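# Four arms pack items into sticker-colored containers

## Task

Place every item inside the container whose color matches the color of the sticker on that item.

## Robot and tools

Setup. Four identical i2rt Big YAM arms (arm1, arm2, arm3, arm4) share one workspace. Each has six revolute joints, a two-finger gripper and a wrist camera that sits on top of the hand and looks toward the fingertips. Four fixed room cameras also watch: cam_room_a1, cam_room_a2, cam_room_b1, cam_room_b2. Wrist cameras are arm1_cam_wrist to arm4_cam_wrist. Reach is roughly 1.0 m from the joint1 axis.

Frame. Every pose is in a single scene frame in metres: origin on the floor, +z up. Arm feet (base_link, each facing its own +x): arm1 at (-0.644, +1.377, +0.914), quat_wxyz (+0.682, +0.007, +0.004, +0.731); arm2 at (-0.655, -0.555, +0.928), (+0.747, +0.002, +0.000, -0.665); arm3 at (+0.651, -1.332, +0.868), (+0.663, -0.004, -0.006, -0.748); arm4 at (+0.648, +0.477, +0.879), (+0.687, +0.001, +0.003, +0.727). The reported "hand" point lies midway between the finger pads, about 1 cm short of the tips. In the hand's own axes, fingers extend along +z and open/close along y. hand_target is the hand pose implied by the joint targets currently held. Printed hand positions can be off, more so when stretched out.

move. One call sends one action. Its keys are arm1, arm2, arm3, arm4 (each optional; an omitted arm keeps its previous command) and cameras. Each arm's object can hold:
- joints: absolute targets keyed by name. joint1_rad -2.879..2.879 (base yaw, positive counter-clockwise seen from above, 0 = along the foot's +x); joint2_rad 0..3.141 (shoulder, 0 = upper arm pointing back, positive lifts it up and forward); joint3_rad 0..3.019 (elbow, 0 = folded, positive opens); joint4_rad -1.692..1.57 (hand pitch, positive tips fingers up); joint5_rad -1.57..1.57 (sideways swing, positive toward the arm's right); joint6_rad -2.094..2.094 (roll, positive clockwise viewed from behind the hand); gripper_m 0..0.093 (fingertip gap in metres). Done tolerances: ±0.045, ±0.14, ±0.09, ±0.055, ±0.03, ±0.035 rad and ±0.003 m.
- target: an absolute hand pose, one list of seven numbers [x, y, z, qw, qx, qy, qz], metres and a unit quaternion in the scene frame, in the same form as the printed hand line. The hand travels in a straight line from its current hand_target to it. When target is given, joints may only contain gripper_m.
- speed: top speed of that straight path in m/s, 0.002..0.5, default 0.25; only valid alongside target. Rotation is capped at twice that value in rad/s.
Example: {"arm2": {"target": [x, y, z, qw, qx, qy, qz], "speed": 0.2, "joints": {"gripper_m": 0.06}}, "cameras": ["cam_room_a1"]}.
All motions in one action start at once; all hand paths finish together, paced by the slowest. A path takes 0.5 to 10 s and an action at most 15 s. The controller clamps each step to within 100 mm and 20 degrees of the measured hand, and prefers position over orientation; expect end errors of a centimetre or more, lag, drift and overspeed near full stretch. Paths do not avoid objects or other arms. cameras: list of names, ["all"], or [] for none; omitted means none for an action, all for an empty call. Unknown keys or names make the call invalid; out-of-range numbers get it refused, and a refusal cancels the remaining move, wait and finished_scene calls in that reply.

Results. Each arm reports joint_positions, Joint velocities (rad/s, gripper m/s; "within noise" if still), joint torques (N m, arm joints only, including gravity, with per-unit offsets; numbers 3 and 4 wrap at ±28), hand and hand_target. A "move" line lists each arm given motion as "done" or its worst status. Statuses: off_target (rested away from target, may still push); time_out (joint could not finish; it keeps pushing to a nearby target, shown under on_its_own, where "held at" is the target not the reading; send the reported position to relax it); not_followed with "joint command not followed" or "pose unreachable" (a safety check against self or arm collision withheld it; it may keep retrying). Arms not commanded appear under "as last shown" with "not commanded". The pictures line gives image order; images may be slightly older than the state.

Gripper. Gripping a rigid part at full force reads up to 0.005 m under its width (some grippers up to 0.002 m over). Closed on nothing reads 0.000..0.003. Force is about 50 to 64 N per pad; commanding 0.005 m or more below the contact reading gives full force. To release, command well above the reading.

wait: {"seconds": 0..10, "cameras": as in move}; lets the scene run with no new command. zoom_image: {"camera": name, "region": [x0, y0, x1, y1]} in pixels from the top-left, at most 504 by 504, on that camera's latest image. read_manual: only returns licence text. finished_scene: {"scene": current scene number}; ends the scene irreversibly, so the items must already sit in their containers and stay there. After ending the first scene, make no more calls in that reply.

Cautions. Arms keep pushing after contact and can push hard; sustained pushing, holding loads or staying stretched heats motors (MOTOR HOT at 85 °C, arm collapses at 100 °C with an OVER-TEMPERATURE FAULT; resend targets afterwards). Pressing two robots together, including closing a gripper on another arm's fingers, ends the scene; the collision check can be late and ignores fingers, gripper housings and cameras. Never drop items from height, release them while moving, slam into fixed or heavy things, or knock anything off the work area or onto the floor. Loose objects may be nudged occasionally by outside disturbances. Joint-space moves can sweep wide arcs. The scene keeps running while you think.

Each tool is called after ">>>" as name(argument=value, ...) on one line, values as JSON.

## Session

>>> move(arm1={"joints":{"joint1_rad":1.5,"joint2_rad":0.53,"joint3_rad":1.4,"joint4_rad":-1.4,"joint5_rad":0,"joint6_rad":0}}, arm2={"joints":{"joint1_rad":-1.68,"joint2_rad":0.53,"joint3_rad":1.4,"joint4_rad":-1.4,"joint5_rad":0,"joint6_rad":0}}, arm3={"joints":{"joint1_rad":1.69,"joint2_rad":0.53,"joint3_rad":1.4,"joint4_rad":-1.4,"joint5_rad":0,"joint6_rad":0}}, arm4={"joints":{"joint1_rad":-1.6,"joint2_rad":0.53,"joint3_rad":1.4,"joint4_rad":-1.4,"joint5_rad":0,"joint6_rad":0}}, cameras=["all"])

Scene clock: 1.93 s.
Joint torques (N m): arm1=[-0.97 4.6 12.11 2.09 -0.01 -0.03] | arm2=[0.21 1.26 8.96 1.94 0.08 0.21] | arm3=[2.14 2.78 7.35 1.54 -0.02 -0.12] | arm4=[0.85 2.84 8.35 2 0.08 -0.08]
Motor temperatures (°C): arm1=[21 23 27 23 21 21 21] | arm2=[23 24 25 22 22 20 23] | arm3=[24 23 23 23 24 23 23] | arm4=[22 22 23 22 24 21 24]
Heat: arm1: hottest joint3_rad 27 °C; arm2: hottest joint3_rad 25 °C; arm3: hottest joint1_rad 24 °C; arm4: hottest joint5_rad 24 °C.
move: arm1 done; arm2 done; arm3 done; arm4 done
Joint velocities: within noise
arm1.joint_positions: joint1_rad=+1.493 joint2_rad=+0.534 joint3_rad=+1.361 joint4_rad=-1.410 joint5_rad=+0.000 joint6_rad=+0.008 gripper_m=+0.09400
arm1.joint_status: all done
arm1.hand: x=-0.8317 y=+1.3782 z=+1.4430 quat_wxyz=(-0.001, +0.877, -0.007, -0.480) (m; scene frame)
arm1.hand_target: x=-0.8249 y=+1.3766 z=+1.4640 quat_wxyz=(-0.001, +0.864, +0.000, -0.504) (m; scene frame)
arm1.hand_status: not commanded
arm2.joint_positions: joint1_rad=-1.675 joint2_rad=+0.540 joint3_rad=+1.396 joint4_rad=-1.387 joint5_rad=-0.002 joint6_rad=-0.015 gripper_m=+0.09398
arm2.joint_status: all done
arm2.hand: x=-0.8523 y=-0.5595 z=+1.4743 quat_wxyz=(+0.001, -0.868, -0.013, +0.496) (m; scene frame)
arm2.hand_target: x=-0.8459 y=-0.5580 z=+1.4749 quat_wxyz=(-0.001, -0.868, -0.004, +0.496) (m; scene frame)
arm2.hand_status: not commanded
arm3.joint_positions: joint1_rad=+1.679 joint2_rad=+0.537 joint3_rad=+1.398 joint4_rad=-1.396 joint5_rad=+0.001 joint6_rad=+0.007 gripper_m=+0.09398
arm3.joint_status: all done
arm3.hand: x=+0.8436 y=-1.3273 z=+1.4138 quat_wxyz=(-0.496, -0.006, -0.868, +0.008) (m; scene frame)
arm3.hand_target: x=+0.8401 y=-1.3249 z=+1.4148 quat_wxyz=(-0.498, +0.003, -0.867, +0.006) (m; scene frame)
arm3.hand_status: not commanded
arm4.joint_positions: joint1_rad=-1.597 joint2_rad=+0.535 joint3_rad=+1.379 joint4_rad=-1.418 joint5_rad=+0.001 joint6_rad=+0.014 gripper_m=+0.09398
arm4.joint_status: all done
arm4.hand: x=+0.8431 y=+0.4845 z=+1.4109 quat_wxyz=(-0.476, +0.008, -0.879, -0.009) (m; scene frame)
arm4.hand_target: x=+0.8402 y=+0.4840 z=+1.4252 quat_wxyz=(-0.495, +0.013, -0.869, -0.005) (m; scene frame)
arm4.hand_status: not commanded
pictures: arm1_cam_wrist, arm2_cam_wrist, arm3_cam_wrist, arm4_cam_wrist, cam_room_a1, cam_room_a2, cam_room_b1, cam_room_b2
Images, in order (width x height): arm1_cam_wrist 672x504, arm2_cam_wrist 672x504, arm3_cam_wrist 672x504, arm4_cam_wrist 672x504, cam_room_a1 672x504, cam_room_a2 672x504, cam_room_b1 672x504, cam_room_b2 672x504.

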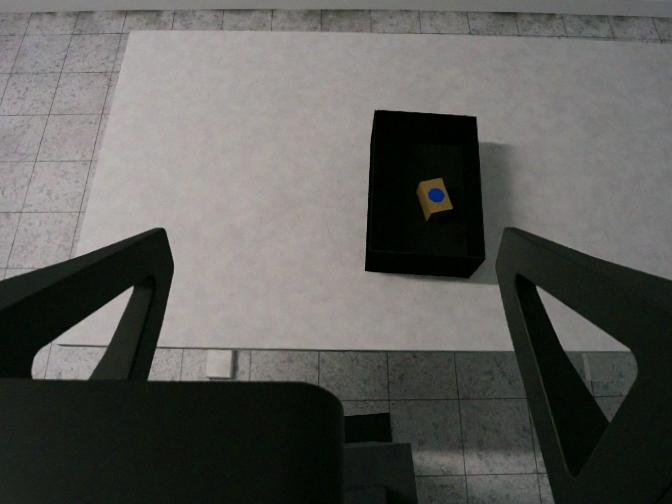

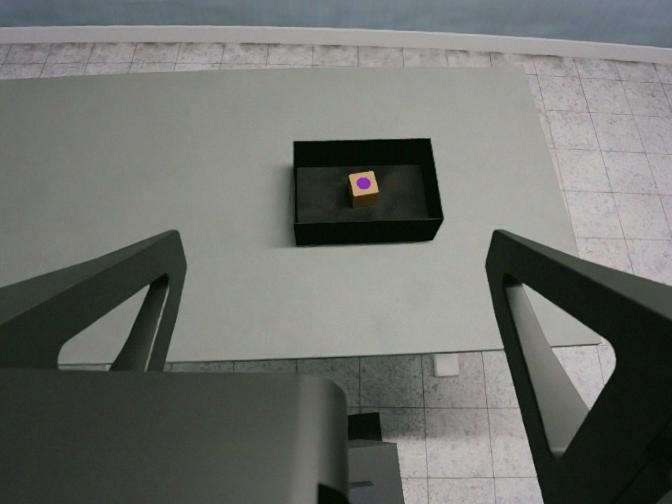

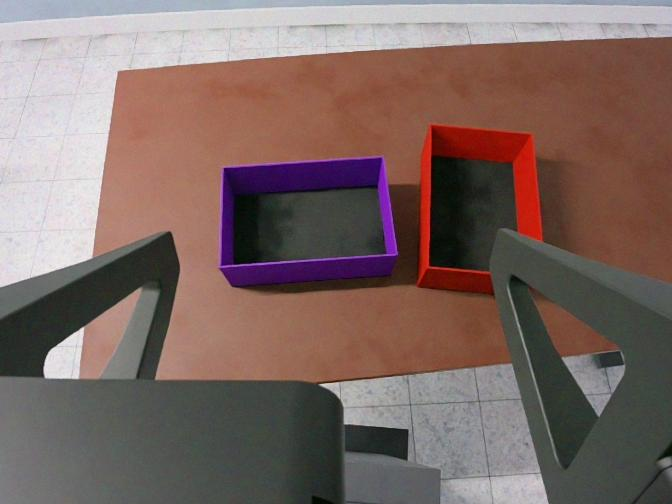

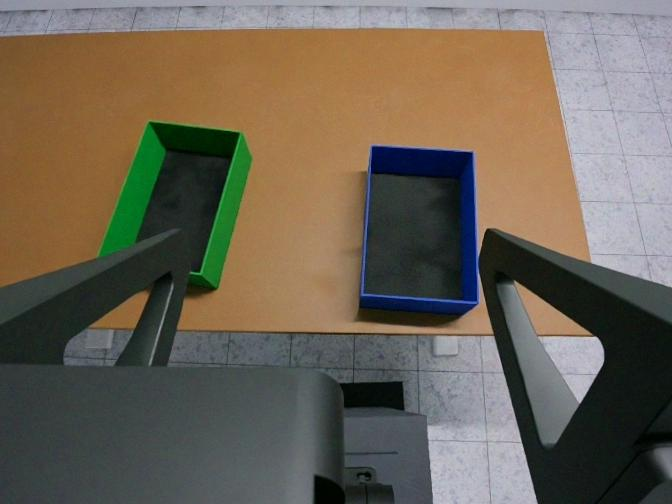

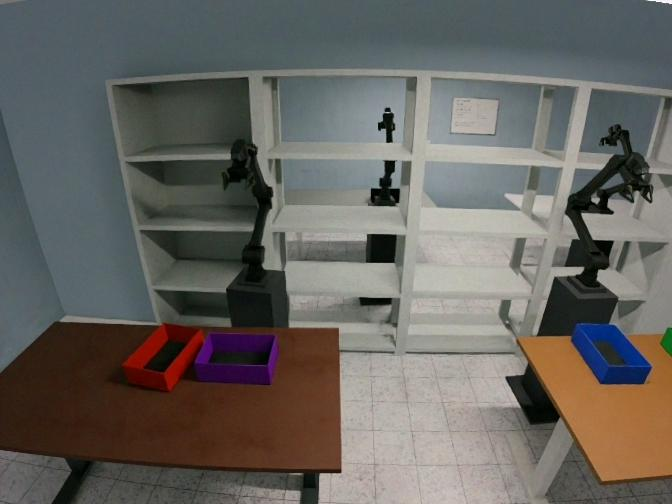

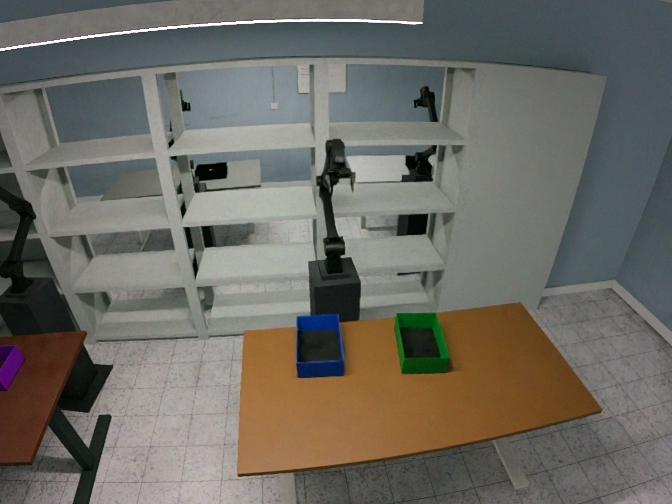

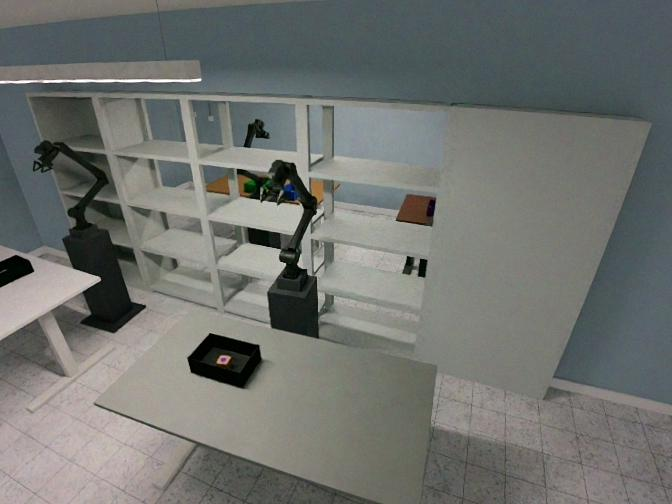

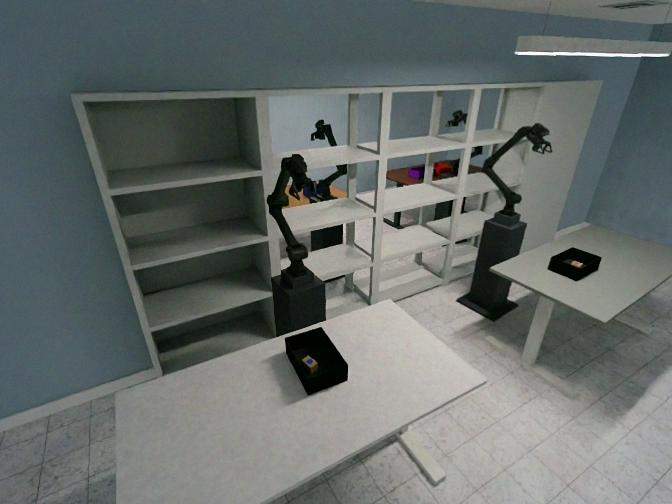

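>>> move(arm1={"target":[-1.197,1.59,1.02,0,0.9848,0,-0.1736],"speed":0.4}, arm2={"target":[-1.315,-0.513,1.0,0,0.9848,0,-0.1736],"speed":0.4}, arm3={"joints":{"joint1_rad":-1.97,"joint4_rad":-1.0}}, arm4={"joints":{"joint1_rad":0.97,"joint4_rad":-1.0}}, cameras=["arm1_cam_wrist","arm2_cam_wrist"])

Scene clock: 24.80 s.
Joint torques (N m): arm1=[-2.14 -14.8 14.91 0.7 -0.02 -0.07] | arm2=[-0.09 -21.13 14.52 0.81 0.12 -0.09] | arm3=[0.38 2.49 7.51 2.65 0 -0.12] | arm4=[1.14 2.84 8.44 2.21 0.05 -0.08]
Motor temperatures (°C): arm1=[21 24 30 23 21 21 21] | arm2=[23 24 27 22 22 20 23] | arm3=[24 23 25 23 24 23 23] | arm4=[22 22 25 22 24 21 24]
Heat: arm1: hottest joint3_rad 30 °C; arm2: hottest joint3_rad 27 °C; arm3: hottest joint3_rad 25 °C; arm4: hottest joint3_rad 25 °C.
move: arm1 off_target; arm2 off_target; arm3 done; arm4 done
Joint velocities: within noise
arm1.joint_positions: joint1_rad=+1.108 joint2_rad=+1.794 joint3_rad=+1.313 joint4_rad=-0.848 joint5_rad=-0.132 joint6_rad=-0.374 gripper_m=+0.09400
arm1.joint_status: not commanded
arm1.hand: x=-1.1768 y=+1.5749 z=+0.9914 quat_wxyz=(+0.014, +0.990, -0.001, -0.143) (m; scene frame)
arm1.hand_target: x=-1.1954 y=+1.5893 z=+1.0205 quat_wxyz=(+0.000, +0.985, +0.000, -0.174) (m; scene frame)
arm1.hand_status: off_target (0.038 m and 3.9 deg from the pose sent, 0.598 m and 37.4 deg at the start)
arm2.joint_positions: joint1_rad=-1.749 joint2_rad=+1.944 joint3_rad=+1.485 joint4_rad=-0.799 joint5_rad=-0.030 joint6_rad=-0.050 gripper_m=+0.09398
arm2.joint_status: not commanded
arm2.hand: x=-1.2962 y=-0.5210 z=+0.9802 quat_wxyz=(-0.005, -0.988, +0.003, +0.156) (m; scene frame)
arm2.hand_target: x=-1.3139 y=-0.5130 z=+1.0005 quat_wxyz=(+0.000, -0.985, +0.000, +0.174) (m; scene frame)
arm2.hand_status: off_target (0.028 m and 2.2 deg from the pose sent, 0.664 m and 39.5 deg at the start)
arm3.joint_positions: joint1_rad=-1.959 joint2_rad=+0.537 joint3_rad=+1.398 joint4_rad=-1.018 joint5_rad=+0.001 joint6_rad=+0.006 gripper_m=+0.09403
arm3.joint_status: all done
arm3.hand: x=+0.4541 y=-1.2129 z=+1.4994 quat_wxyz=(+0.157, -0.737, +0.198, +0.627) (m; scene frame)
arm3.hand_target: x=+0.4579 y=-1.2123 z=+1.5060 quat_wxyz=(+0.165, -0.728, +0.197, +0.636) (m; scene frame)
arm3.hand_status: not commanded
arm4.joint_positions: joint1_rad=+0.967 joint2_rad=+0.535 joint3_rad=+1.379 joint4_rad=-1.020 joint5_rad=+0.001 joint6_rad=+0.013 gripper_m=+0.09402
arm4.joint_status: all done
arm4.hand: x=+0.4558 y=+0.5991 z=+1.5035 quat_wxyz=(-0.168, +0.735, -0.214, -0.621) (m; scene frame)
arm4.hand_target: x=+0.4614 y=+0.5948 z=+1.5199 quat_wxyz=(-0.176, +0.723, -0.204, -0.637) (m; scene frame)
arm4.hand_status: not commanded
pictures: arm1_cam_wrist, arm2_cam_wrist
Images, in order (width x height): arm1_cam_wrist 672x504, arm2_cam_wrist 672x504.

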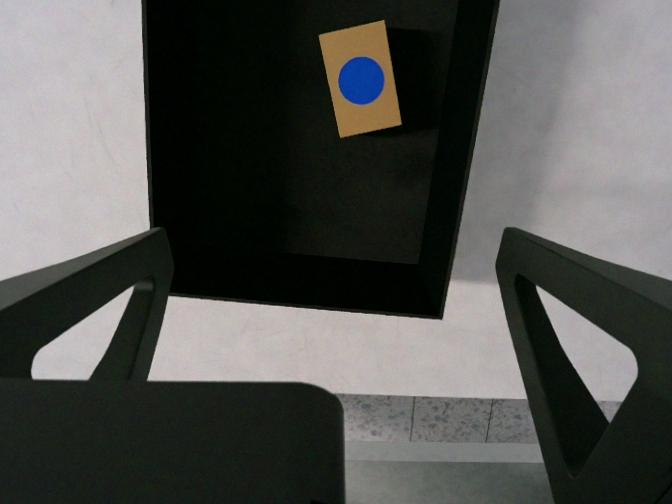

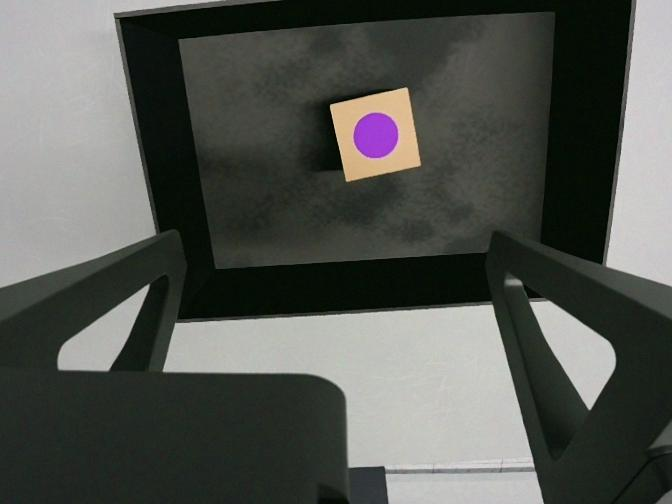

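>>> move(arm1={"target":[-1.234,1.594,0.85,0,0.9954,0.0958,0],"speed":0.3}, arm2={"target":[-1.325,-0.494,0.83,0,0.9954,0.0958,0],"speed":0.3}, cameras=["arm1_cam_wrist","arm2_cam_wrist"])

Scene clock: 39.67 s.
Joint torques (N m): arm1=[-1.49 -19.43 12.7 -0.03 0.03 -0.03] | arm2=[0.09 -24.29 12.72 0.06 0.09 -0.08] | arm3=[0.5 2.32 7.54 2.62 -0.02 -0.11] | arm4=[0.91 2.84 8.31 2.22 0.02 -0.1]
Motor temperatures (°C): arm1=[21 24 32 23 21 21 21] | arm2=[23 25 29 22 22 20 23] | arm3=[24 23 25 23 24 23 23] | arm4=[22 22 26 22 24 21 24]
Heat: arm1: hottest joint3_rad 32 °C; arm2: hottest joint3_rad 29 °C; arm3: hottest joint3_rad 25 °C; arm4: hottest joint3_rad 26 °C.
move: arm1 off_target; arm2 off_target
Joint velocities: within noise
arm1.joint_positions: joint1_rad=+1.147 joint2_rad=+2.254 joint3_rad=+1.615 joint4_rad=-0.994 joint5_rad=+0.002 joint6_rad=-0.534 gripper_m=+0.09400
arm1.joint_status: not commanded
arm1.hand: x=-1.2122 y=+1.5883 z=+0.8296 quat_wxyz=(+0.011, +0.996, +0.089, +0.020) (m; scene frame)
arm1.hand_target: x=-1.2330 y=+1.5937 z=+0.8505 quat_wxyz=(+0.000, +0.995, +0.096, +0.000) (m; scene frame)
arm1.hand_status: off_target (0.030 m and 2.7 deg from the pose sent, 0.154 m and 20.0 deg at the start)
arm2.joint_positions: joint1_rad=-1.771 joint2_rad=+2.365 joint3_rad=+1.800 joint4_rad=-1.025 joint5_rad=-0.006 joint6_rad=-0.267 gripper_m=+0.09398
arm2.joint_status: not commanded
arm2.hand: x=-1.3100 y=-0.5011 z=+0.8220 quat_wxyz=(-0.003, -0.996, -0.092, -0.010) (m; scene frame)
arm2.hand_target: x=-1.3244 y=-0.4941 z=+0.8304 quat_wxyz=(+0.000, -0.995, -0.096, +0.001) (m; scene frame)
arm2.hand_status: off_target (0.018 m and 1.3 deg from the pose sent, 0.155 m and 21.1 deg at the start)
arm3, arm4: as last shown
pictures: arm1_cam_wrist, arm2_cam_wrist
Images, in order (width x height): arm1_cam_wrist 672x504, arm2_cam_wrist 672x504.

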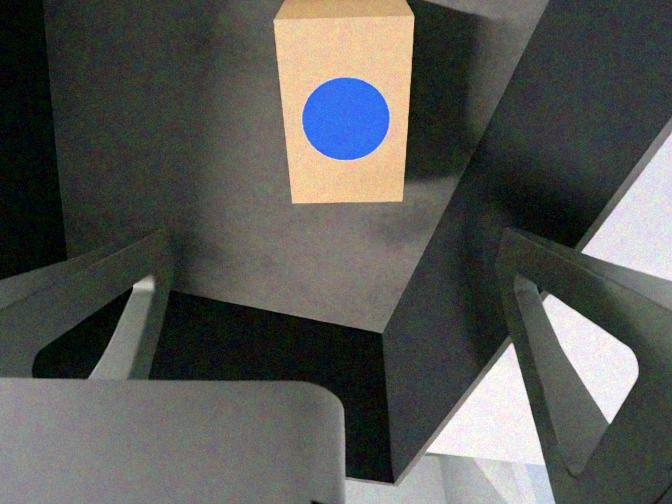

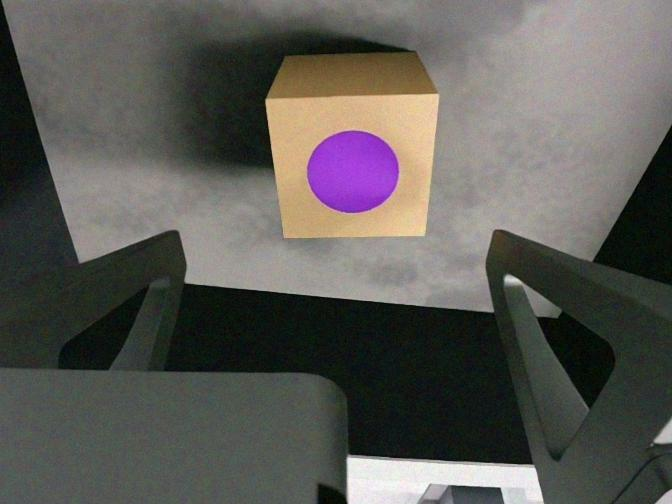

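>>> move(arm1={"target":[-1.243,1.594,0.775,0,0.9954,0.0958,0],"speed":0.2}, arm2={"target":[-1.312,-0.486,0.75,0,0.9954,0.0958,0],"speed":0.2}, cameras=["arm1_cam_wrist","arm2_cam_wrist"])

Scene clock: 48.00 s.
Joint torques (N m): arm1=[-1.26 -18.96 11.92 0.88 0.11 -0.05] | arm2=[0.03 -23.47 8.61 1.25 0.08 -0.09] | arm3=[0.62 2.32 7.51 2.65 -0.01 -0.12] | arm4=[1.03 2.84 8.53 2.04 0.03 -0.07]
Motor temperatures (°C): arm1=[21 24 32 23 21 21 21] | arm2=[23 25 29 22 22 20 23] | arm3=[24 23 26 23 24 23 23] | arm4=[22 22 26 22 24 21 24]
Heat: arm1: hottest joint3_rad 32 °C; arm2: hottest joint3_rad 29 °C; arm3: hottest joint3_rad 26 °C; arm4: hottest joint3_rad 26 °C.
move: arm1 off_target; arm2 off_target
Joint velocities: within noise
arm1.joint_positions: joint1_rad=+1.155 joint2_rad=+2.381 joint3_rad=+1.646 joint4_rad=-0.911 joint5_rad=+0.000 joint6_rad=-0.534 gripper_m=+0.09399
arm1.joint_status: not commanded
arm1.hand: x=-1.2172 y=+1.5850 z=+0.7624 quat_wxyz=(+0.014, +0.995, +0.093, +0.027) (m; scene frame)
arm1.hand_target: x=-1.2420 y=+1.5935 z=+0.7760 quat_wxyz=(+0.000, +0.995, +0.096, +0.000) (m; scene frame)
arm1.hand_status: off_target (0.030 m and 3.5 deg from the pose sent, 0.063 m and 2.7 deg at the start)
arm2.joint_positions: joint1_rad=-1.784 joint2_rad=+2.458 joint3_rad=+1.800 joint4_rad=-0.907 joint5_rad=-0.006 joint6_rad=-0.281 gripper_m=+0.09398
arm2.joint_status: not commanded
arm2.hand: x=-1.3138 y=-0.4920 z=+0.7629 quat_wxyz=(-0.001, -0.996, -0.092, +0.002) (m; scene frame)
arm2.hand_target: x=-1.3117 y=-0.4862 z=+0.7502 quat_wxyz=(+0.000, -0.995, -0.096, +0.000) (m; scene frame)
arm2.hand_status: off_target (0.014 m and 0.5 deg from the pose sent, 0.073 m and 1.3 deg at the start)
arm3, arm4: as last shown
pictures: arm1_cam_wrist, arm2_cam_wrist
Images, in order (width x height): arm1_cam_wrist 672x504, arm2_cam_wrist 672x504.

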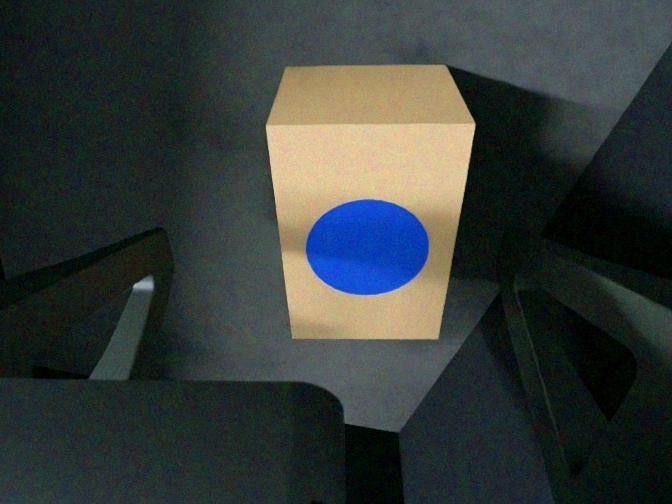

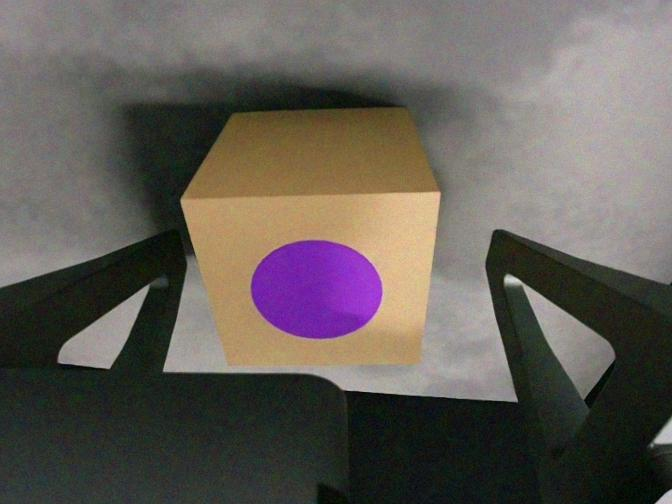

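>>> move(arm1={"target":[-1.246,1.606,0.765,0,0.9954,0.0958,0],"speed":0.15,"joints":{"gripper_m":0.078}}, arm2={"target":[-1.300,-0.493,0.727,0,0.9954,0.0958,0],"speed":0.15}, cameras=["arm1_cam_wrist","arm2_cam_wrist"])

Scene clock: 55.77 s.
Joint torques (N m): arm1=[-2.55 -18.32 11.99 0.66 0.04 -0.02] | arm2=[0.79 -22.53 7.34 1.32 0.08 0] | arm3=[0.56 2.32 7.5 2.62 -0.01 -0.13] | arm4=[1.32 2.49 8.4 2.26 0.07 -0.09]
Motor temperatures (°C): arm1=[21 25 32 23 21 21 21] | arm2=[23 26 29 22 22 20 23] | arm3=[24 23 26 23 24 23 23] | arm4=[22 22 27 22 24 21 24]
Heat: arm1: hottest joint3_rad 32 °C; arm2: hottest joint3_rad 29 °C; arm3: hottest joint3_rad 26 °C; arm4: hottest joint3_rad 27 °C.
move: arm1 off_target; arm2 off_target
Joint velocities: within noise
arm1.joint_positions: joint1_rad=+1.150 joint2_rad=+2.396 joint3_rad=+1.681 joint4_rad=-0.909 joint5_rad=+0.002 joint6_rad=-0.545 gripper_m=+0.07807
arm1.joint_status: all done
arm1.hand: x=-1.2287 y=+1.5925 z=+0.7629 quat_wxyz=(+0.009, +0.995, +0.097, +0.017) (m; scene frame)
arm1.hand_target: x=-1.2452 y=+1.6059 z=+0.7658 quat_wxyz=(+0.000, +0.995, +0.096, +0.000) (m; scene frame)
arm1.hand_status: off_target (0.022 m and 2.2 deg from the pose sent, 0.036 m and 3.5 deg at the start)
arm2.joint_positions: joint1_rad=-1.784 joint2_rad=+2.459 joint3_rad=+1.764 joint4_rad=-0.846 joint5_rad=-0.006 joint6_rad=-0.281 gripper_m=+0.09398
arm2.joint_status: not commanded
arm2.hand: x=-1.3112 y=-0.4922 z=+0.7516 quat_wxyz=(+0.001, -0.996, -0.093, +0.014) (m; scene frame)
arm2.hand_target: x=-1.2992 y=-0.4931 z=+0.7277 quat_wxyz=(+0.000, -0.995, -0.096, +0.000) (m; scene frame)
arm2.hand_status: off_target (0.027 m and 1.7 deg from the pose sent, 0.038 m and 0.5 deg at the start)
arm3, arm4: as last shown
pictures: arm1_cam_wrist, arm2_cam_wrist
Images, in order (width x height): arm1_cam_wrist 672x504, arm2_cam_wrist 672x504.

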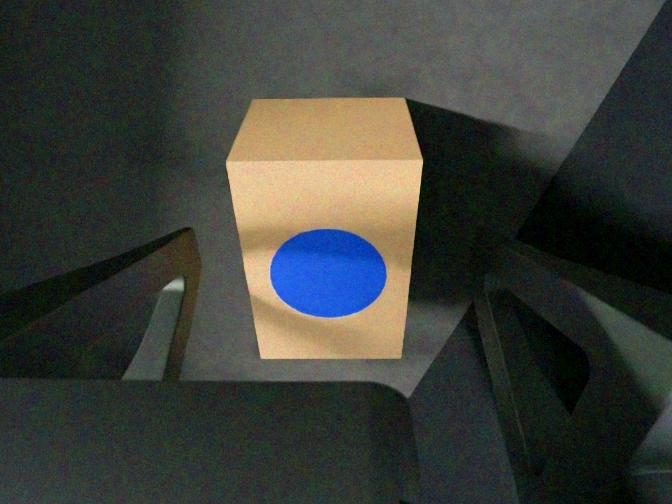

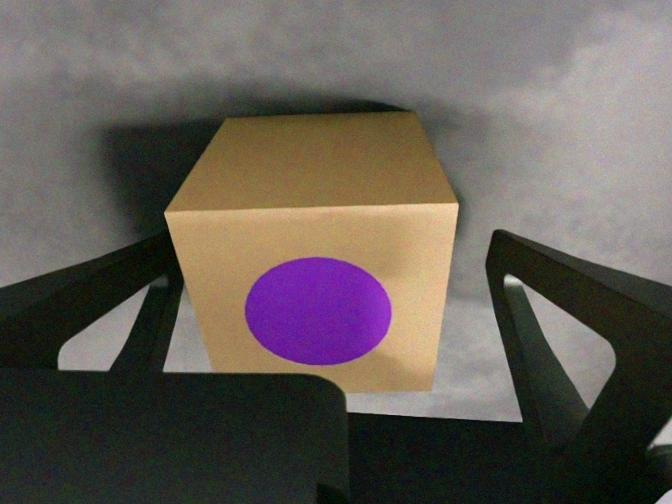

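>>> move(arm1={"target":[-1.240,1.604,0.74,0,0.9954,0.0958,0],"speed":0.15}, arm2={"joints":{"gripper_m":0.042}}, cameras=["arm1_cam_wrist","arm2_cam_wrist"])

Scene clock: 61.17 s.
Joint torques (N m): arm1=[-2.73 -18.67 10.04 0.83 0.02 -0.07] | arm2=[0.85 -22.42 7.32 1.33 -0.01 0.01] | arm3=[0.56 2.37 7.51 2.66 -0.02 -0.11] | arm4=[0.97 3.14 8.39 2.18 0.05 -0.06]
Motor temperatures (°C): arm1=[21 25 33 23 21 21 21] | arm2=[23 26 29 22 22 20 23] | arm3=[24 23 26 23 24 23 23] | arm4=[22 22 27 22 24 21 24]
Heat: arm1: hottest joint3_rad 33 °C; arm2: hottest joint3_rad 29 °C; arm3: hottest joint3_rad 26 °C; arm4: hottest joint3_rad 27 °C.
move: arm1 off_target; arm2 off_target
Joint velocities: within noise
arm1.joint_positions: joint1_rad=+1.150 joint2_rad=+2.435 joint3_rad=+1.681 joint4_rad=-0.862 joint5_rad=+0.002 joint6_rad=-0.546 gripper_m=+0.07805
arm1.joint_status: not commanded
arm1.hand: x=-1.2292 y=+1.5926 z=+0.7392 quat_wxyz=(+0.007, +0.995, +0.097, +0.013) (m; scene frame)
arm1.hand_target: x=-1.2397 y=+1.6041 z=+0.7405 quat_wxyz=(+0.000, +0.995, +0.096, +0.000) (m; scene frame)
arm1.hand_status: off_target (0.016 m and 1.7 deg from the pose sent, 0.028 m and 2.2 deg at the start)
arm2.joint_positions: joint1_rad=-1.784 joint2_rad=+2.459 joint3_rad=+1.764 joint4_rad=-0.846 joint5_rad=-0.005 joint6_rad=-0.281 gripper_m=+0.05315
arm2.joint_status: gripper_m off_target (ended at +0.05318, target +0.04200)
arm2.hand: x=-1.3112 y=-0.4919 z=+0.7516 quat_wxyz=(+0.002, -0.996, -0.093, +0.014) (m; scene frame)
arm2.hand_target: x=-1.2992 y=-0.4931 z=+0.7277 quat_wxyz=(+0.000, -0.995, -0.096, +0.000) (m; scene frame)
arm2.hand_status: not commanded
arm3, arm4: as last shown
pictures: arm1_cam_wrist, arm2_cam_wrist
Images, in order (width x height): arm1_cam_wrist 672x504, arm2_cam_wrist 672x504.

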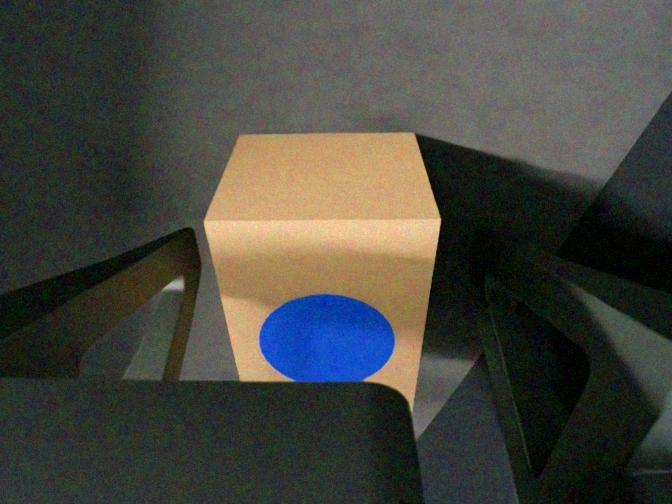

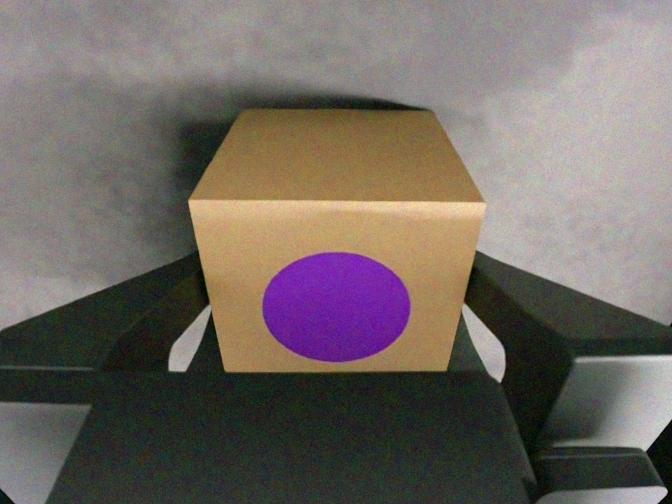

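>>> move(arm1={"joints":{"gripper_m":0.034}})

>>> move(arm1={"target":[-1.235,1.598,1.06,0,0.9954,0.0958,0],"speed":0.3}, arm2={"target":[-1.305,-0.493,1.06,0,0.9954,0.0958,0],"speed":0.3}, cameras=["arm1_cam_wrist","arm2_cam_wrist"])

Scene clock: 67.13 s.
Joint torques (N m): arm1=[-2.08 -19.37 10.09 0.62 0.04 -0.06] | arm2=[0.73 -22.42 7.32 1.29 -0.02 0] | arm3=[0.5 2.37 7.54 2.61 -0.03 -0.12] | arm4=[0.85 2.67 8.49 2.11 0.07 -0.09]
Motor temperatures (°C): arm1=[21 26 33 23 21 21 21] | arm2=[23 27 29 22 22 20 23] | arm3=[24 23 26 23 24 23 23] | arm4=[22 22 27 22 24 21 24]
Heat: arm1: hottest joint3_rad 33 °C; arm2: hottest joint3_rad 29 °C; arm3: hottest joint3_rad 26 °C; arm4: hottest joint3_rad 27 °C.
move: arm1 off_target
Joint velocities: within noise
arm1.joint_positions: joint1_rad=+1.150 joint2_rad=+2.435 joint3_rad=+1.681 joint4_rad=-0.861 joint5_rad=+0.002 joint6_rad=-0.546 gripper_m=+0.04370
arm1.joint_status: gripper_m off_target (ended at +0.04373, target +0.03400)
arm1.hand: x=-1.2295 y=+1.5928 z=+0.7392 quat_wxyz=(+0.006, +0.995, +0.097, +0.013) (m; scene frame)
arm1.hand_target: x=-1.2397 y=+1.6040 z=+0.7405 quat_wxyz=(+0.000, +0.995, +0.096, +0.000) (m; scene frame)
arm1.hand_status: not commanded
arm2, arm3, arm4: as last shown
pictures: none

Scene clock: 69.03 s.
Joint torques (N m): arm1=[-1.96 -18.26 14.53 -0.03 0.01 0.03] | arm2=[0.79 -23.59 14.2 0.09 0 0] | arm3=[0.5 2.49 7.56 2.67 -0.01 -0.12] | arm4=[0.56 2.78 8.44 2.14 0.06 -0.1]
Motor temperatures (°C): arm1=[21 26 33 23 21 21 21] | arm2=[23 27 29 22 22 20 23] | arm3=[24 23 26 23 24 23 23] | arm4=[22 22 27 22 24 21 24]
Heat: arm1: hottest joint3_rad 33 °C; arm2: hottest joint3_rad 29 °C; arm3: hottest joint3_rad 26 °C; arm4: hottest joint3_rad 27 °C.
move: arm1 off_target; arm2 off_target
Joint velocities: within noise
arm1.joint_positions: joint1_rad=+1.150 joint2_rad=+2.057 joint3_rad=+1.873 joint4_rad=-1.442 joint5_rad=+0.002 joint6_rad=-0.546 gripper_m=+0.04371
arm1.joint_status: not commanded
arm1.hand: x=-1.2240 y=+1.5917 z=+1.0397 quat_wxyz=(+0.009, +0.995, +0.097, +0.018) (m; scene frame)
arm1.hand_target: x=-1.2342 y=+1.5977 z=+1.0600 quat_wxyz=(+0.000, +0.995, +0.096, +0.000) (m; scene frame)
arm1.hand_status: off_target (0.024 m and 2.3 deg from the pose sent, 0.321 m and 1.7 deg at the start)
arm2.joint_positions: joint1_rad=-1.784 joint2_rad=+2.096 joint3_rad=+1.944 joint4_rad=-1.445 joint5_rad=-0.005 joint6_rad=-0.281 gripper_m=+0.05315
arm2.joint_status: not commanded
arm2.hand: x=-1.2937 y=-0.4945 z=+1.0454 quat_wxyz=(-0.003, -0.996, -0.092, -0.014) (m; scene frame)
arm2.hand_target: x=-1.3044 y=-0.4931 z=+1.0600 quat_wxyz=(+0.000, -0.995, -0.096, +0.000) (m; scene frame)
arm2.hand_status: off_target (0.019 m and 1.7 deg from the pose sent, 0.308 m and 1.7 deg at the start)
arm3, arm4: as last shown
pictures: arm1_cam_wrist, arm2_cam_wrist
Images, in order (width x height): arm1_cam_wrist 672x504, arm2_cam_wrist 672x504.

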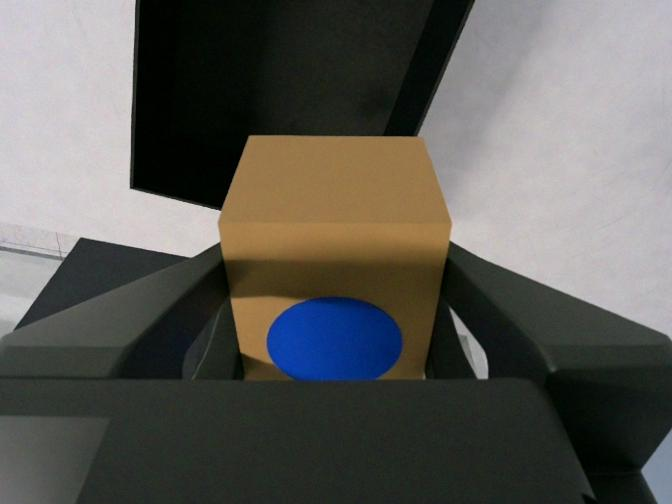

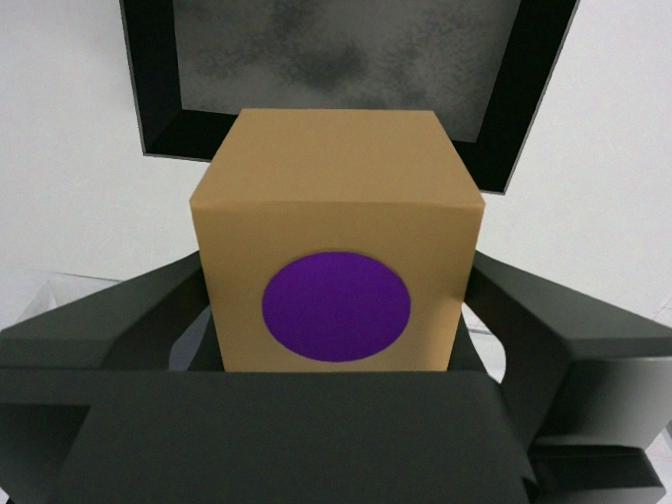

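>>> move(arm1={"joints":{"joint2_rad":0.53,"joint3_rad":1.4,"joint4_rad":-1.6,"joint5_rad":0,"joint6_rad":0}}, arm2={"joints":{"joint2_rad":0.53,"joint3_rad":1.4,"joint4_rad":-1.6,"joint5_rad":0,"joint6_rad":0}})

>>> move(arm1={"joints":{"joint1_rad":-2.34}}, arm2={"joints":{"joint1_rad":0.8}})

Scene clock: 93.87 s.
Joint torques (N m): arm1=[-2.73 6.42 8.05 1.32 -0.04 0.12] | arm2=[0.85 2.67 7.58 1.87 0.15 0.22] | arm3=[0.5 2.43 7.49 2.62 -0.02 -0.11] | arm4=[1.03 2.2 8.44 2.26 0.08 -0.1]
Motor temperatures (°C): arm1=[21 26 36 23 21 21 22] | arm2=[23 27 32 22 22 20 24] | arm3=[24 23 27 23 24 23 23] | arm4=[22 22 28 22 24 21 24]
Heat: arm1: hottest joint3_rad 36 °C; arm2: hottest joint3_rad 32 °C; arm3: hottest joint3_rad 27 °C; arm4: hottest joint3_rad 28 °C.
move: arm1 done; arm2 done
Joint velocities: within noise
arm1.joint_positions: joint1_rad=+1.150 joint2_rad=+0.527 joint3_rad=+1.400 joint4_rad=-1.593 joint5_rad=+0.002 joint6_rad=-0.009 gripper_m=+0.04372
arm1.joint_status: all done
arm1.hand: x=-0.7862 y=+1.4320 z=+1.4251 quat_wxyz=(-0.075, +0.894, -0.156, -0.413) (m; scene frame)
arm1.hand_target: x=-0.7861 y=+1.4322 z=+1.4236 quat_wxyz=(-0.072, +0.895, -0.161, -0.409) (m; scene frame)
arm1.hand_status: not commanded
arm2.joint_positions: joint1_rad=-1.784 joint2_rad=+0.529 joint3_rad=+1.409 joint4_rad=-1.591 joint5_rad=-0.003 joint6_rad=-0.015 gripper_m=+0.05315
arm2.joint_status: all done
arm2.hand: x=-0.8159 y=-0.5417 z=+1.4406 quat_wxyz=(+0.023, -0.909, +0.035, +0.415) (m; scene frame)
arm2.hand_target: x=-0.8157 y=-0.5410 z=+1.4350 quat_wxyz=(+0.021, -0.912, +0.043, +0.407) (m; scene frame)
arm2.hand_status: not commanded
arm3, arm4: as last shown
pictures: none

Scene clock: 96.37 s.
Joint torques (N m): arm1=[-2.26 5.25 8.25 1.2 -0.02 0.12] | arm2=[1.26 2.9 7.57 1.89 0 0.21] | arm3=[0.44 2.26 7.53 2.59 -0.01 -0.11] | arm4=[1.03 2.32 8.54 2.1 0.04 -0.08]
Motor temperatures (°C): arm1=[21 26 35 23 21 21 22] | arm2=[23 27 32 22 22 20 24] | arm3=[24 23 27 23 24 23 23] | arm4=[22 22 28 22 24 21 24]
Heat: arm1: hottest joint3_rad 35 °C; arm2: hottest joint3_rad 32 °C; arm3: hottest joint3_rad 27 °C; arm4: hottest joint3_rad 28 °C.
move: arm1 done; arm2 done
Joint velocities: within noise
arm1.joint_positions: joint1_rad=-2.333 joint2_rad=+0.527 joint3_rad=+1.400 joint4_rad=-1.593 joint5_rad=+0.001 joint6_rad=-0.007 gripper_m=+0.04372
arm1.joint_status: all done
arm1.hand: x=-0.5128 y=+1.2729 z=+1.4204 quat_wxyz=(-0.380, -0.306, -0.861, +0.143) (m; scene frame)
arm1.hand_target: x=-0.5134 y=+1.2722 z=+1.4189 quat_wxyz=(-0.376, -0.313, -0.861, +0.141) (m; scene frame)
arm1.hand_status: not commanded
arm2.joint_positions: joint1_rad=+0.794 joint2_rad=+0.529 joint3_rad=+1.409 joint4_rad=-1.591 joint5_rad=+0.000 joint6_rad=-0.014 gripper_m=+0.05320
arm2.joint_status: all done
arm2.hand: x=-0.5293 y=-0.6557 z=+1.4408 quat_wxyz=(-0.394, -0.289, -0.862, +0.136) (m; scene frame)
arm2.hand_target: x=-0.5290 y=-0.6549 z=+1.4352 quat_wxyz=(-0.387, -0.294, -0.864, +0.130) (m; scene frame)
arm2.hand_status: not commanded
arm3.joint_positions: joint1_rad=-1.959 joint2_rad=+0.537 joint3_rad=+1.398 joint4_rad=-1.018 joint5_rad=+0.001 joint6_rad=+0.006 gripper_m=+0.09403
arm3.joint_status: not commanded
arm3.hand: x=+0.4541 y=-1.2129 z=+1.4994 quat_wxyz=(+0.157, -0.737, +0.198, +0.627) (m; scene frame)
arm3.hand_target: x=+0.4579 y=-1.2123 z=+1.5060 quat_wxyz=(+0.165, -0.728, +0.197, +0.636) (m; scene frame)
arm3.hand_status: not commanded
arm4.joint_positions: joint1_rad=+0.967 joint2_rad=+0.535 joint3_rad=+1.379 joint4_rad=-1.020 joint5_rad=+0.001 joint6_rad=+0.013 gripper_m=+0.09402
arm4.joint_status: not commanded
arm4.hand: x=+0.4558 y=+0.5991 z=+1.5035 quat_wxyz=(-0.168, +0.735, -0.214, -0.621) (m; scene frame)
arm4.hand_target: x=+0.4614 y=+0.5948 z=+1.5199 quat_wxyz=(-0.176, +0.723, -0.204, -0.637) (m; scene frame)
arm4.hand_status: not commanded
pictures: none

>>> move(arm1={"target":[-0.31,1.097,1.11,0,0.342,0.9397,0],"speed":0.3}, arm2={"target":[-0.31,-0.82,1.11,0,0.3214,0.9469,0],"speed":0.3})

>>> move(arm1={"target":[-0.128,0.938,1.1,0,0.342,0.9397,0],"speed":0.2}, arm2={"target":[-0.128,-0.96,1.1,0,0.3214,0.9469,0],"speed":0.2}, cameras=["arm1_cam_wrist","arm2_cam_wrist"])

Scene clock: 104.07 s.
Joint torques (N m): arm1=[-3.14 -11.4 15.28 0.57 -0.04 0.05] | arm2=[1.49 -15.09 14.68 0.77 0.08 0.22] | arm3=[0.44 2.43 7.5 2.61 -0.02 -0.11] | arm4=[1.26 2.84 8.44 2.15 0.09 -0.09]
Motor temperatures (°C): arm1=[21 26 34 23 21 21 22] | arm2=[23 26 32 22 22 20 24] | arm3=[24 23 27 23 24 23 23] | arm4=[22 22 28 22 24 21 24]
Heat: arm1: hottest joint3_rad 34 °C; arm2: hottest joint3_rad 32 °C; arm3: hottest joint3_rad 27 °C; arm4: hottest joint3_rad 28 °C.
move: arm1 off_target; arm2 off_target
Joint velocities: within noise
arm1.joint_positions: joint1_rad=-2.334 joint2_rad=+1.489 joint3_rad=+1.242 joint4_rad=-1.392 joint5_rad=-0.006 joint6_rad=-0.007 gripper_m=+0.04373
arm1.joint_status: not commanded
arm1.hand: x=-0.3241 y=+1.1134 z=+1.0811 quat_wxyz=(+0.039, -0.337, -0.941, -0.013) (m; scene frame)
arm1.hand_target: x=-0.3115 y=+1.0982 z=+1.1103 quat_wxyz=(+0.000, -0.342, -0.940, +0.000) (m; scene frame)
arm1.hand_status: off_target (0.036 m and 4.7 deg from the pose sent, 0.410 m and 47.9 deg at the start)
arm2.joint_positions: joint1_rad=+0.795 joint2_rad=+1.504 joint3_rad=+1.218 joint4_rad=-1.356 joint5_rad=+0.000 joint6_rad=-0.011 gripper_m=+0.05320
arm2.joint_status: not commanded
arm2.hand: x=-0.3293 y=-0.8091 z=+1.0855 quat_wxyz=(+0.034, -0.318, -0.947, -0.013) (m; scene frame)
arm2.hand_target: x=-0.3112 y=-0.8191 z=+1.1103 quat_wxyz=(+0.000, -0.321, -0.947, +0.000) (m; scene frame)
arm2.hand_status: off_target (0.033 m and 4.2 deg from the pose sent, 0.430 m and 49.2 deg at the start)
arm3, arm4: as last shown
pictures: none

Scene clock: 106.17 s.
Joint torques (N m): arm1=[-3.25 -19.78 16.21 -0.08 0 0.04] | arm2=[1.32 -22.24 15.64 0.06 0.11 0.2] | arm3=[0.32 2.43 7.5 2.61 -0.02 -0.11] | arm4=[1.14 2.73 8.42 2.25 0.07 -0.09]
Motor temperatures (°C): arm1=[21 26 35 23 21 21 22] | arm2=[23 26 32 22 22 20 24] | arm3=[24 23 27 23 24 23 23] | arm4=[22 22 28 22 24 21 24]
Heat: arm1: hottest joint3_rad 35 °C; arm2: hottest joint3_rad 32 °C; arm3: hottest joint3_rad 27 °C; arm4: hottest joint3_rad 28 °C.
move: arm1 off_target; arm2 off_target
Joint velocities: within noise
arm1.joint_positions: joint1_rad=-2.337 joint2_rad=+2.160 joint3_rad=+2.194 joint4_rad=-1.639 joint5_rad=-0.006 joint6_rad=-0.007 gripper_m=+0.04373
arm1.joint_status: not commanded
arm1.hand: x=-0.1334 y=+0.9519 z=+1.0776 quat_wxyz=(+0.023, -0.339, -0.941, -0.007) (m; scene frame)
arm1.hand_target: x=-0.1290 y=+0.9390 z=+1.1001 quat_wxyz=(-0.001, -0.342, -0.940, +0.000) (m; scene frame)
arm1.hand_status: off_target (0.027 m and 2.8 deg from the pose sent, 0.264 m and 4.7 deg at the start)
arm2.joint_positions: joint1_rad=+0.795 joint2_rad=+2.111 joint3_rad=+2.084 joint4_rad=-1.569 joint5_rad=+0.000 joint6_rad=-0.011 gripper_m=+0.05320
arm2.joint_status: not commanded
arm2.hand: x=-0.1416 y=-0.9545 z=+1.0898 quat_wxyz=(+0.012, -0.318, -0.948, -0.006) (m; scene frame)
arm2.hand_target: x=-0.1288 y=-0.9595 z=+1.0999 quat_wxyz=(-0.001, -0.321, -0.947, +0.000) (m; scene frame)
arm2.hand_status: off_target (0.018 m and 1.6 deg from the pose sent, 0.252 m and 4.2 deg at the start)
arm3, arm4: as last shown
pictures: arm1_cam_wrist, arm2_cam_wrist
Images, in order (width x height): arm1_cam_wrist 672x504, arm2_cam_wrist 672x504.

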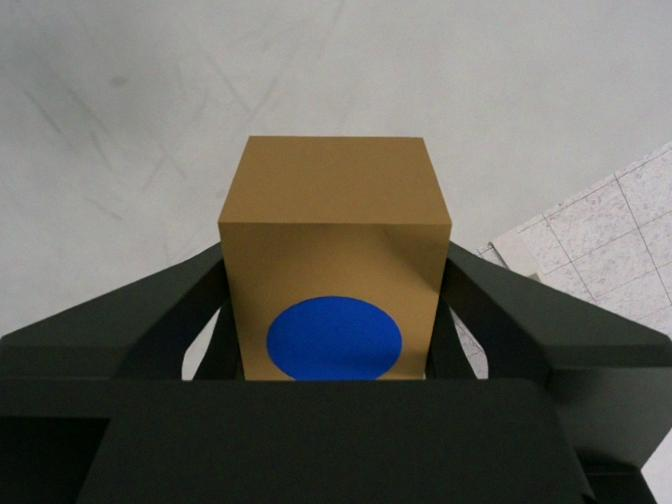

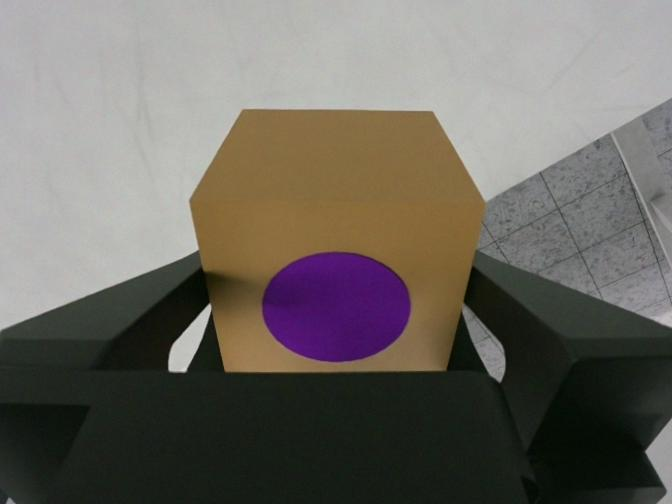

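>>> move(arm1={"target":[-0.11,0.92,1.05,0,0.342,0.9397,0],"speed":0.12}, arm2={"target":[-0.105,-0.98,1.05,0,0.3214,0.9469,0],"speed":0.12})

>>> move(arm1={"target":[-0.11,0.92,1.03,0,0.342,0.9397,0],"speed":0.08}, arm2={"target":[-0.105,-0.98,1.03,0,0.3214,0.9469,0],"speed":0.08})

>>> move(arm1={"target":[-0.11,0.92,1.015,0,0.342,0.9397,0],"speed":0.08}, arm2={"target":[-0.105,-0.98,1.015,0,0.3214,0.9469,0],"speed":0.08}, cameras=["arm1_cam_wrist","arm2_cam_wrist"])

Scene clock: 112.27 s.
Joint torques (N m): arm1=[-2.67 -22.01 15.87 0.8 -0.03 -0.06] | arm2=[1.03 -24 15.53 0.95 0.11 0.17] | arm3=[0.56 2.61 7.56 2.62 -0.01 -0.12] | arm4=[0.97 2.9 8.44 2.17 0.02 -0.08]
Motor temperatures (°C): arm1=[21 26 35 23 21 21 22] | arm2=[23 27 33 22 22 20 24] | arm3=[24 23 27 23 24 23 23] | arm4=[22 22 29 22 24 21 24]
Heat: arm1: hottest joint3_rad 35 °C; arm2: hottest joint3_rad 33 °C; arm3: hottest joint3_rad 27 °C; arm4: hottest joint3_rad 29 °C.
move: arm1 off_target; arm2 off_target
Joint velocities: within noise
arm1.joint_positions: joint1_rad=-2.340 joint2_rad=+2.258 joint3_rad=+2.225 joint4_rad=-1.601 joint5_rad=-0.006 joint6_rad=-0.007 gripper_m=+0.04373
arm1.joint_status: not commanded
arm1.hand: x=-0.1212 y=+0.9387 z=+1.0248 quat_wxyz=(+0.037, -0.340, -0.940, -0.012) (m; scene frame)
arm1.hand_target: x=-0.1116 y=+0.9213 z=+1.0505 quat_wxyz=(+0.000, -0.342, -0.940, +0.000) (m; scene frame)
arm1.hand_status: off_target (0.033 m and 4.4 deg from the pose sent, 0.048 m and 2.8 deg at the start)
arm2.joint_positions: joint1_rad=+0.795 joint2_rad=+2.229 joint3_rad=+2.150 joint4_rad=-1.544 joint5_rad=+0.000 joint6_rad=-0.011 gripper_m=+0.05320
arm2.joint_status: not commanded
arm2.hand: x=-0.1221 y=-0.9694 z=+1.0386 quat_wxyz=(+0.024, -0.318, -0.948, -0.010) (m; scene frame)
arm2.hand_target: x=-0.1061 y=-0.9792 z=+1.0504 quat_wxyz=(-0.001, -0.322, -0.947, +0.000) (m; scene frame)
arm2.hand_status: off_target (0.023 m and 3.1 deg from the pose sent, 0.060 m and 1.5 deg at the start)
arm3, arm4: as last shown
pictures: none

Scene clock: 113.23 s.
Joint torques (N m): arm1=[-2.9 -20.25 12.33 0.68 -0.08 -0.03] | arm2=[1.08 -23.41 12.38 1.25 0.12 0.17] | arm3=[0.44 2.43 7.49 2.58 -0.03 -0.12] | arm4=[1.14 2.73 8.28 2.04 0.05 -0.1]
Motor temperatures (°C): arm1=[21 26 35 23 21 21 22] | arm2=[23 27 33 22 22 20 24] | arm3=[24 23 27 23 24 23 23] | arm4=[22 22 29 22 24 21 24]
Heat: arm1: hottest joint3_rad 35 °C; arm2: hottest joint3_rad 33 °C; arm3: hottest joint3_rad 27 °C; arm4: hottest joint3_rad 29 °C.
move: arm1 off_target; arm2 off_target
Joint velocities: within noise
arm1.joint_positions: joint1_rad=-2.340 joint2_rad=+2.258 joint3_rad=+2.225 joint4_rad=-1.555 joint5_rad=-0.006 joint6_rad=-0.007 gripper_m=+0.04373
arm1.joint_status: not commanded
arm1.hand: x=-0.1125 y=+0.9313 z=+1.0242 quat_wxyz=(+0.015, -0.340, -0.940, -0.004) (m; scene frame)
arm1.hand_target: x=-0.1103 y=+0.9202 z=+1.0301 quat_wxyz=(+0.000, -0.342, -0.940, +0.000) (m; scene frame)
arm1.hand_status: off_target (0.013 m and 1.8 deg from the pose sent, 0.022 m and 4.4 deg at the start)
arm2.joint_positions: joint1_rad=+0.795 joint2_rad=+2.229 joint3_rad=+2.150 joint4_rad=-1.503 joint5_rad=+0.000 joint6_rad=-0.011 gripper_m=+0.05320
arm2.joint_status: not commanded
arm2.hand: x=-0.1140 y=-0.9757 z=+1.0383 quat_wxyz=(+0.005, -0.318, -0.948, -0.003) (m; scene frame)
arm2.hand_target: x=-0.1054 y=-0.9798 z=+1.0300 quat_wxyz=(+0.000, -0.321, -0.947, +0.000) (m; scene frame)
arm2.hand_status: off_target (0.013 m and 0.8 deg from the pose sent, 0.022 m and 3.0 deg at the start)
arm3, arm4: as last shown
pictures: none

Scene clock: 114.20 s.
Joint torques (N m): arm1=[-2.84 -20.25 10.63 0.85 -0.02 -0.04] | arm2=[1.08 -23.06 9.88 1.36 0.12 0.17] | arm3=[0.5 2.26 7.51 2.59 -0.02 -0.12] | arm4=[1.32 2.84 8.5 2.32 0.07 -0.08]
Motor temperatures (°C): arm1=[21 26 35 23 21 21 22] | arm2=[23 27 33 22 22 20 24] | arm3=[24 23 27 23 24 23 23] | arm4=[22 22 29 22 24 21 24]
Heat: arm1: hottest joint3_rad 35 °C; arm2: hottest joint3_rad 33 °C; arm3: hottest joint3_rad 27 °C; arm4: hottest joint3_rad 29 °C.
move: arm1 done; arm2 off_target
Joint velocities: within noise
arm1.joint_positions: joint1_rad=-2.340 joint2_rad=+2.258 joint3_rad=+2.212 joint4_rad=-1.519 joint5_rad=-0.006 joint6_rad=-0.007 gripper_m=+0.04373
arm1.joint_status: not commanded
arm1.hand: x=-0.1083 y=+0.9278 z=+1.0191 quat_wxyz=(+0.004, -0.340, -0.940, +0.000) (m; scene frame)
arm1.hand_target: x=-0.1101 y=+0.9200 z=+1.0149 quat_wxyz=(+0.000, -0.342, -0.940, +0.000) (m; scene frame)
arm1.hand_status: done (0.009 m and 0.5 deg from the pose sent, 0.015 m and 1.8 deg at the start)
arm2.joint_positions: joint1_rad=+0.795 joint2_rad=+2.229 joint3_rad=+2.150 joint4_rad=-1.468 joint5_rad=+0.000 joint6_rad=-0.011 gripper_m=+0.05320
arm2.joint_status: not commanded
arm2.hand: x=-0.1073 y=-0.9809 z=+1.0383 quat_wxyz=(-0.011, -0.318, -0.948, +0.002) (m; scene frame)
arm2.hand_target: x=-0.1057 y=-0.9796 z=+1.0153 quat_wxyz=(+0.000, -0.321, -0.947, +0.000) (m; scene frame)
arm2.hand_status: off_target (0.023 m and 1.4 deg from the pose sent, 0.025 m and 0.8 deg at the start)
arm3, arm4: as last shown
pictures: arm1_cam_wrist, arm2_cam_wrist
Images, in order (width x height): arm1_cam_wrist 672x504, arm2_cam_wrist 672x504.

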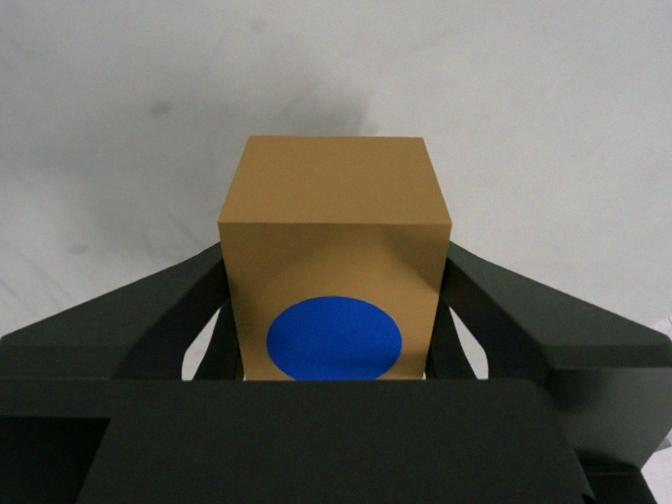

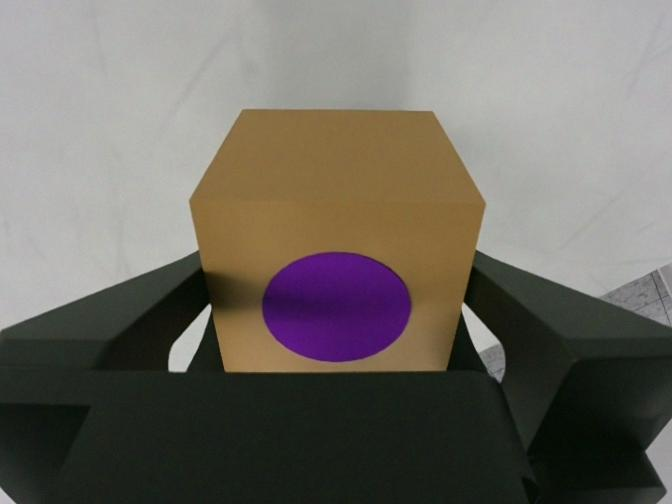

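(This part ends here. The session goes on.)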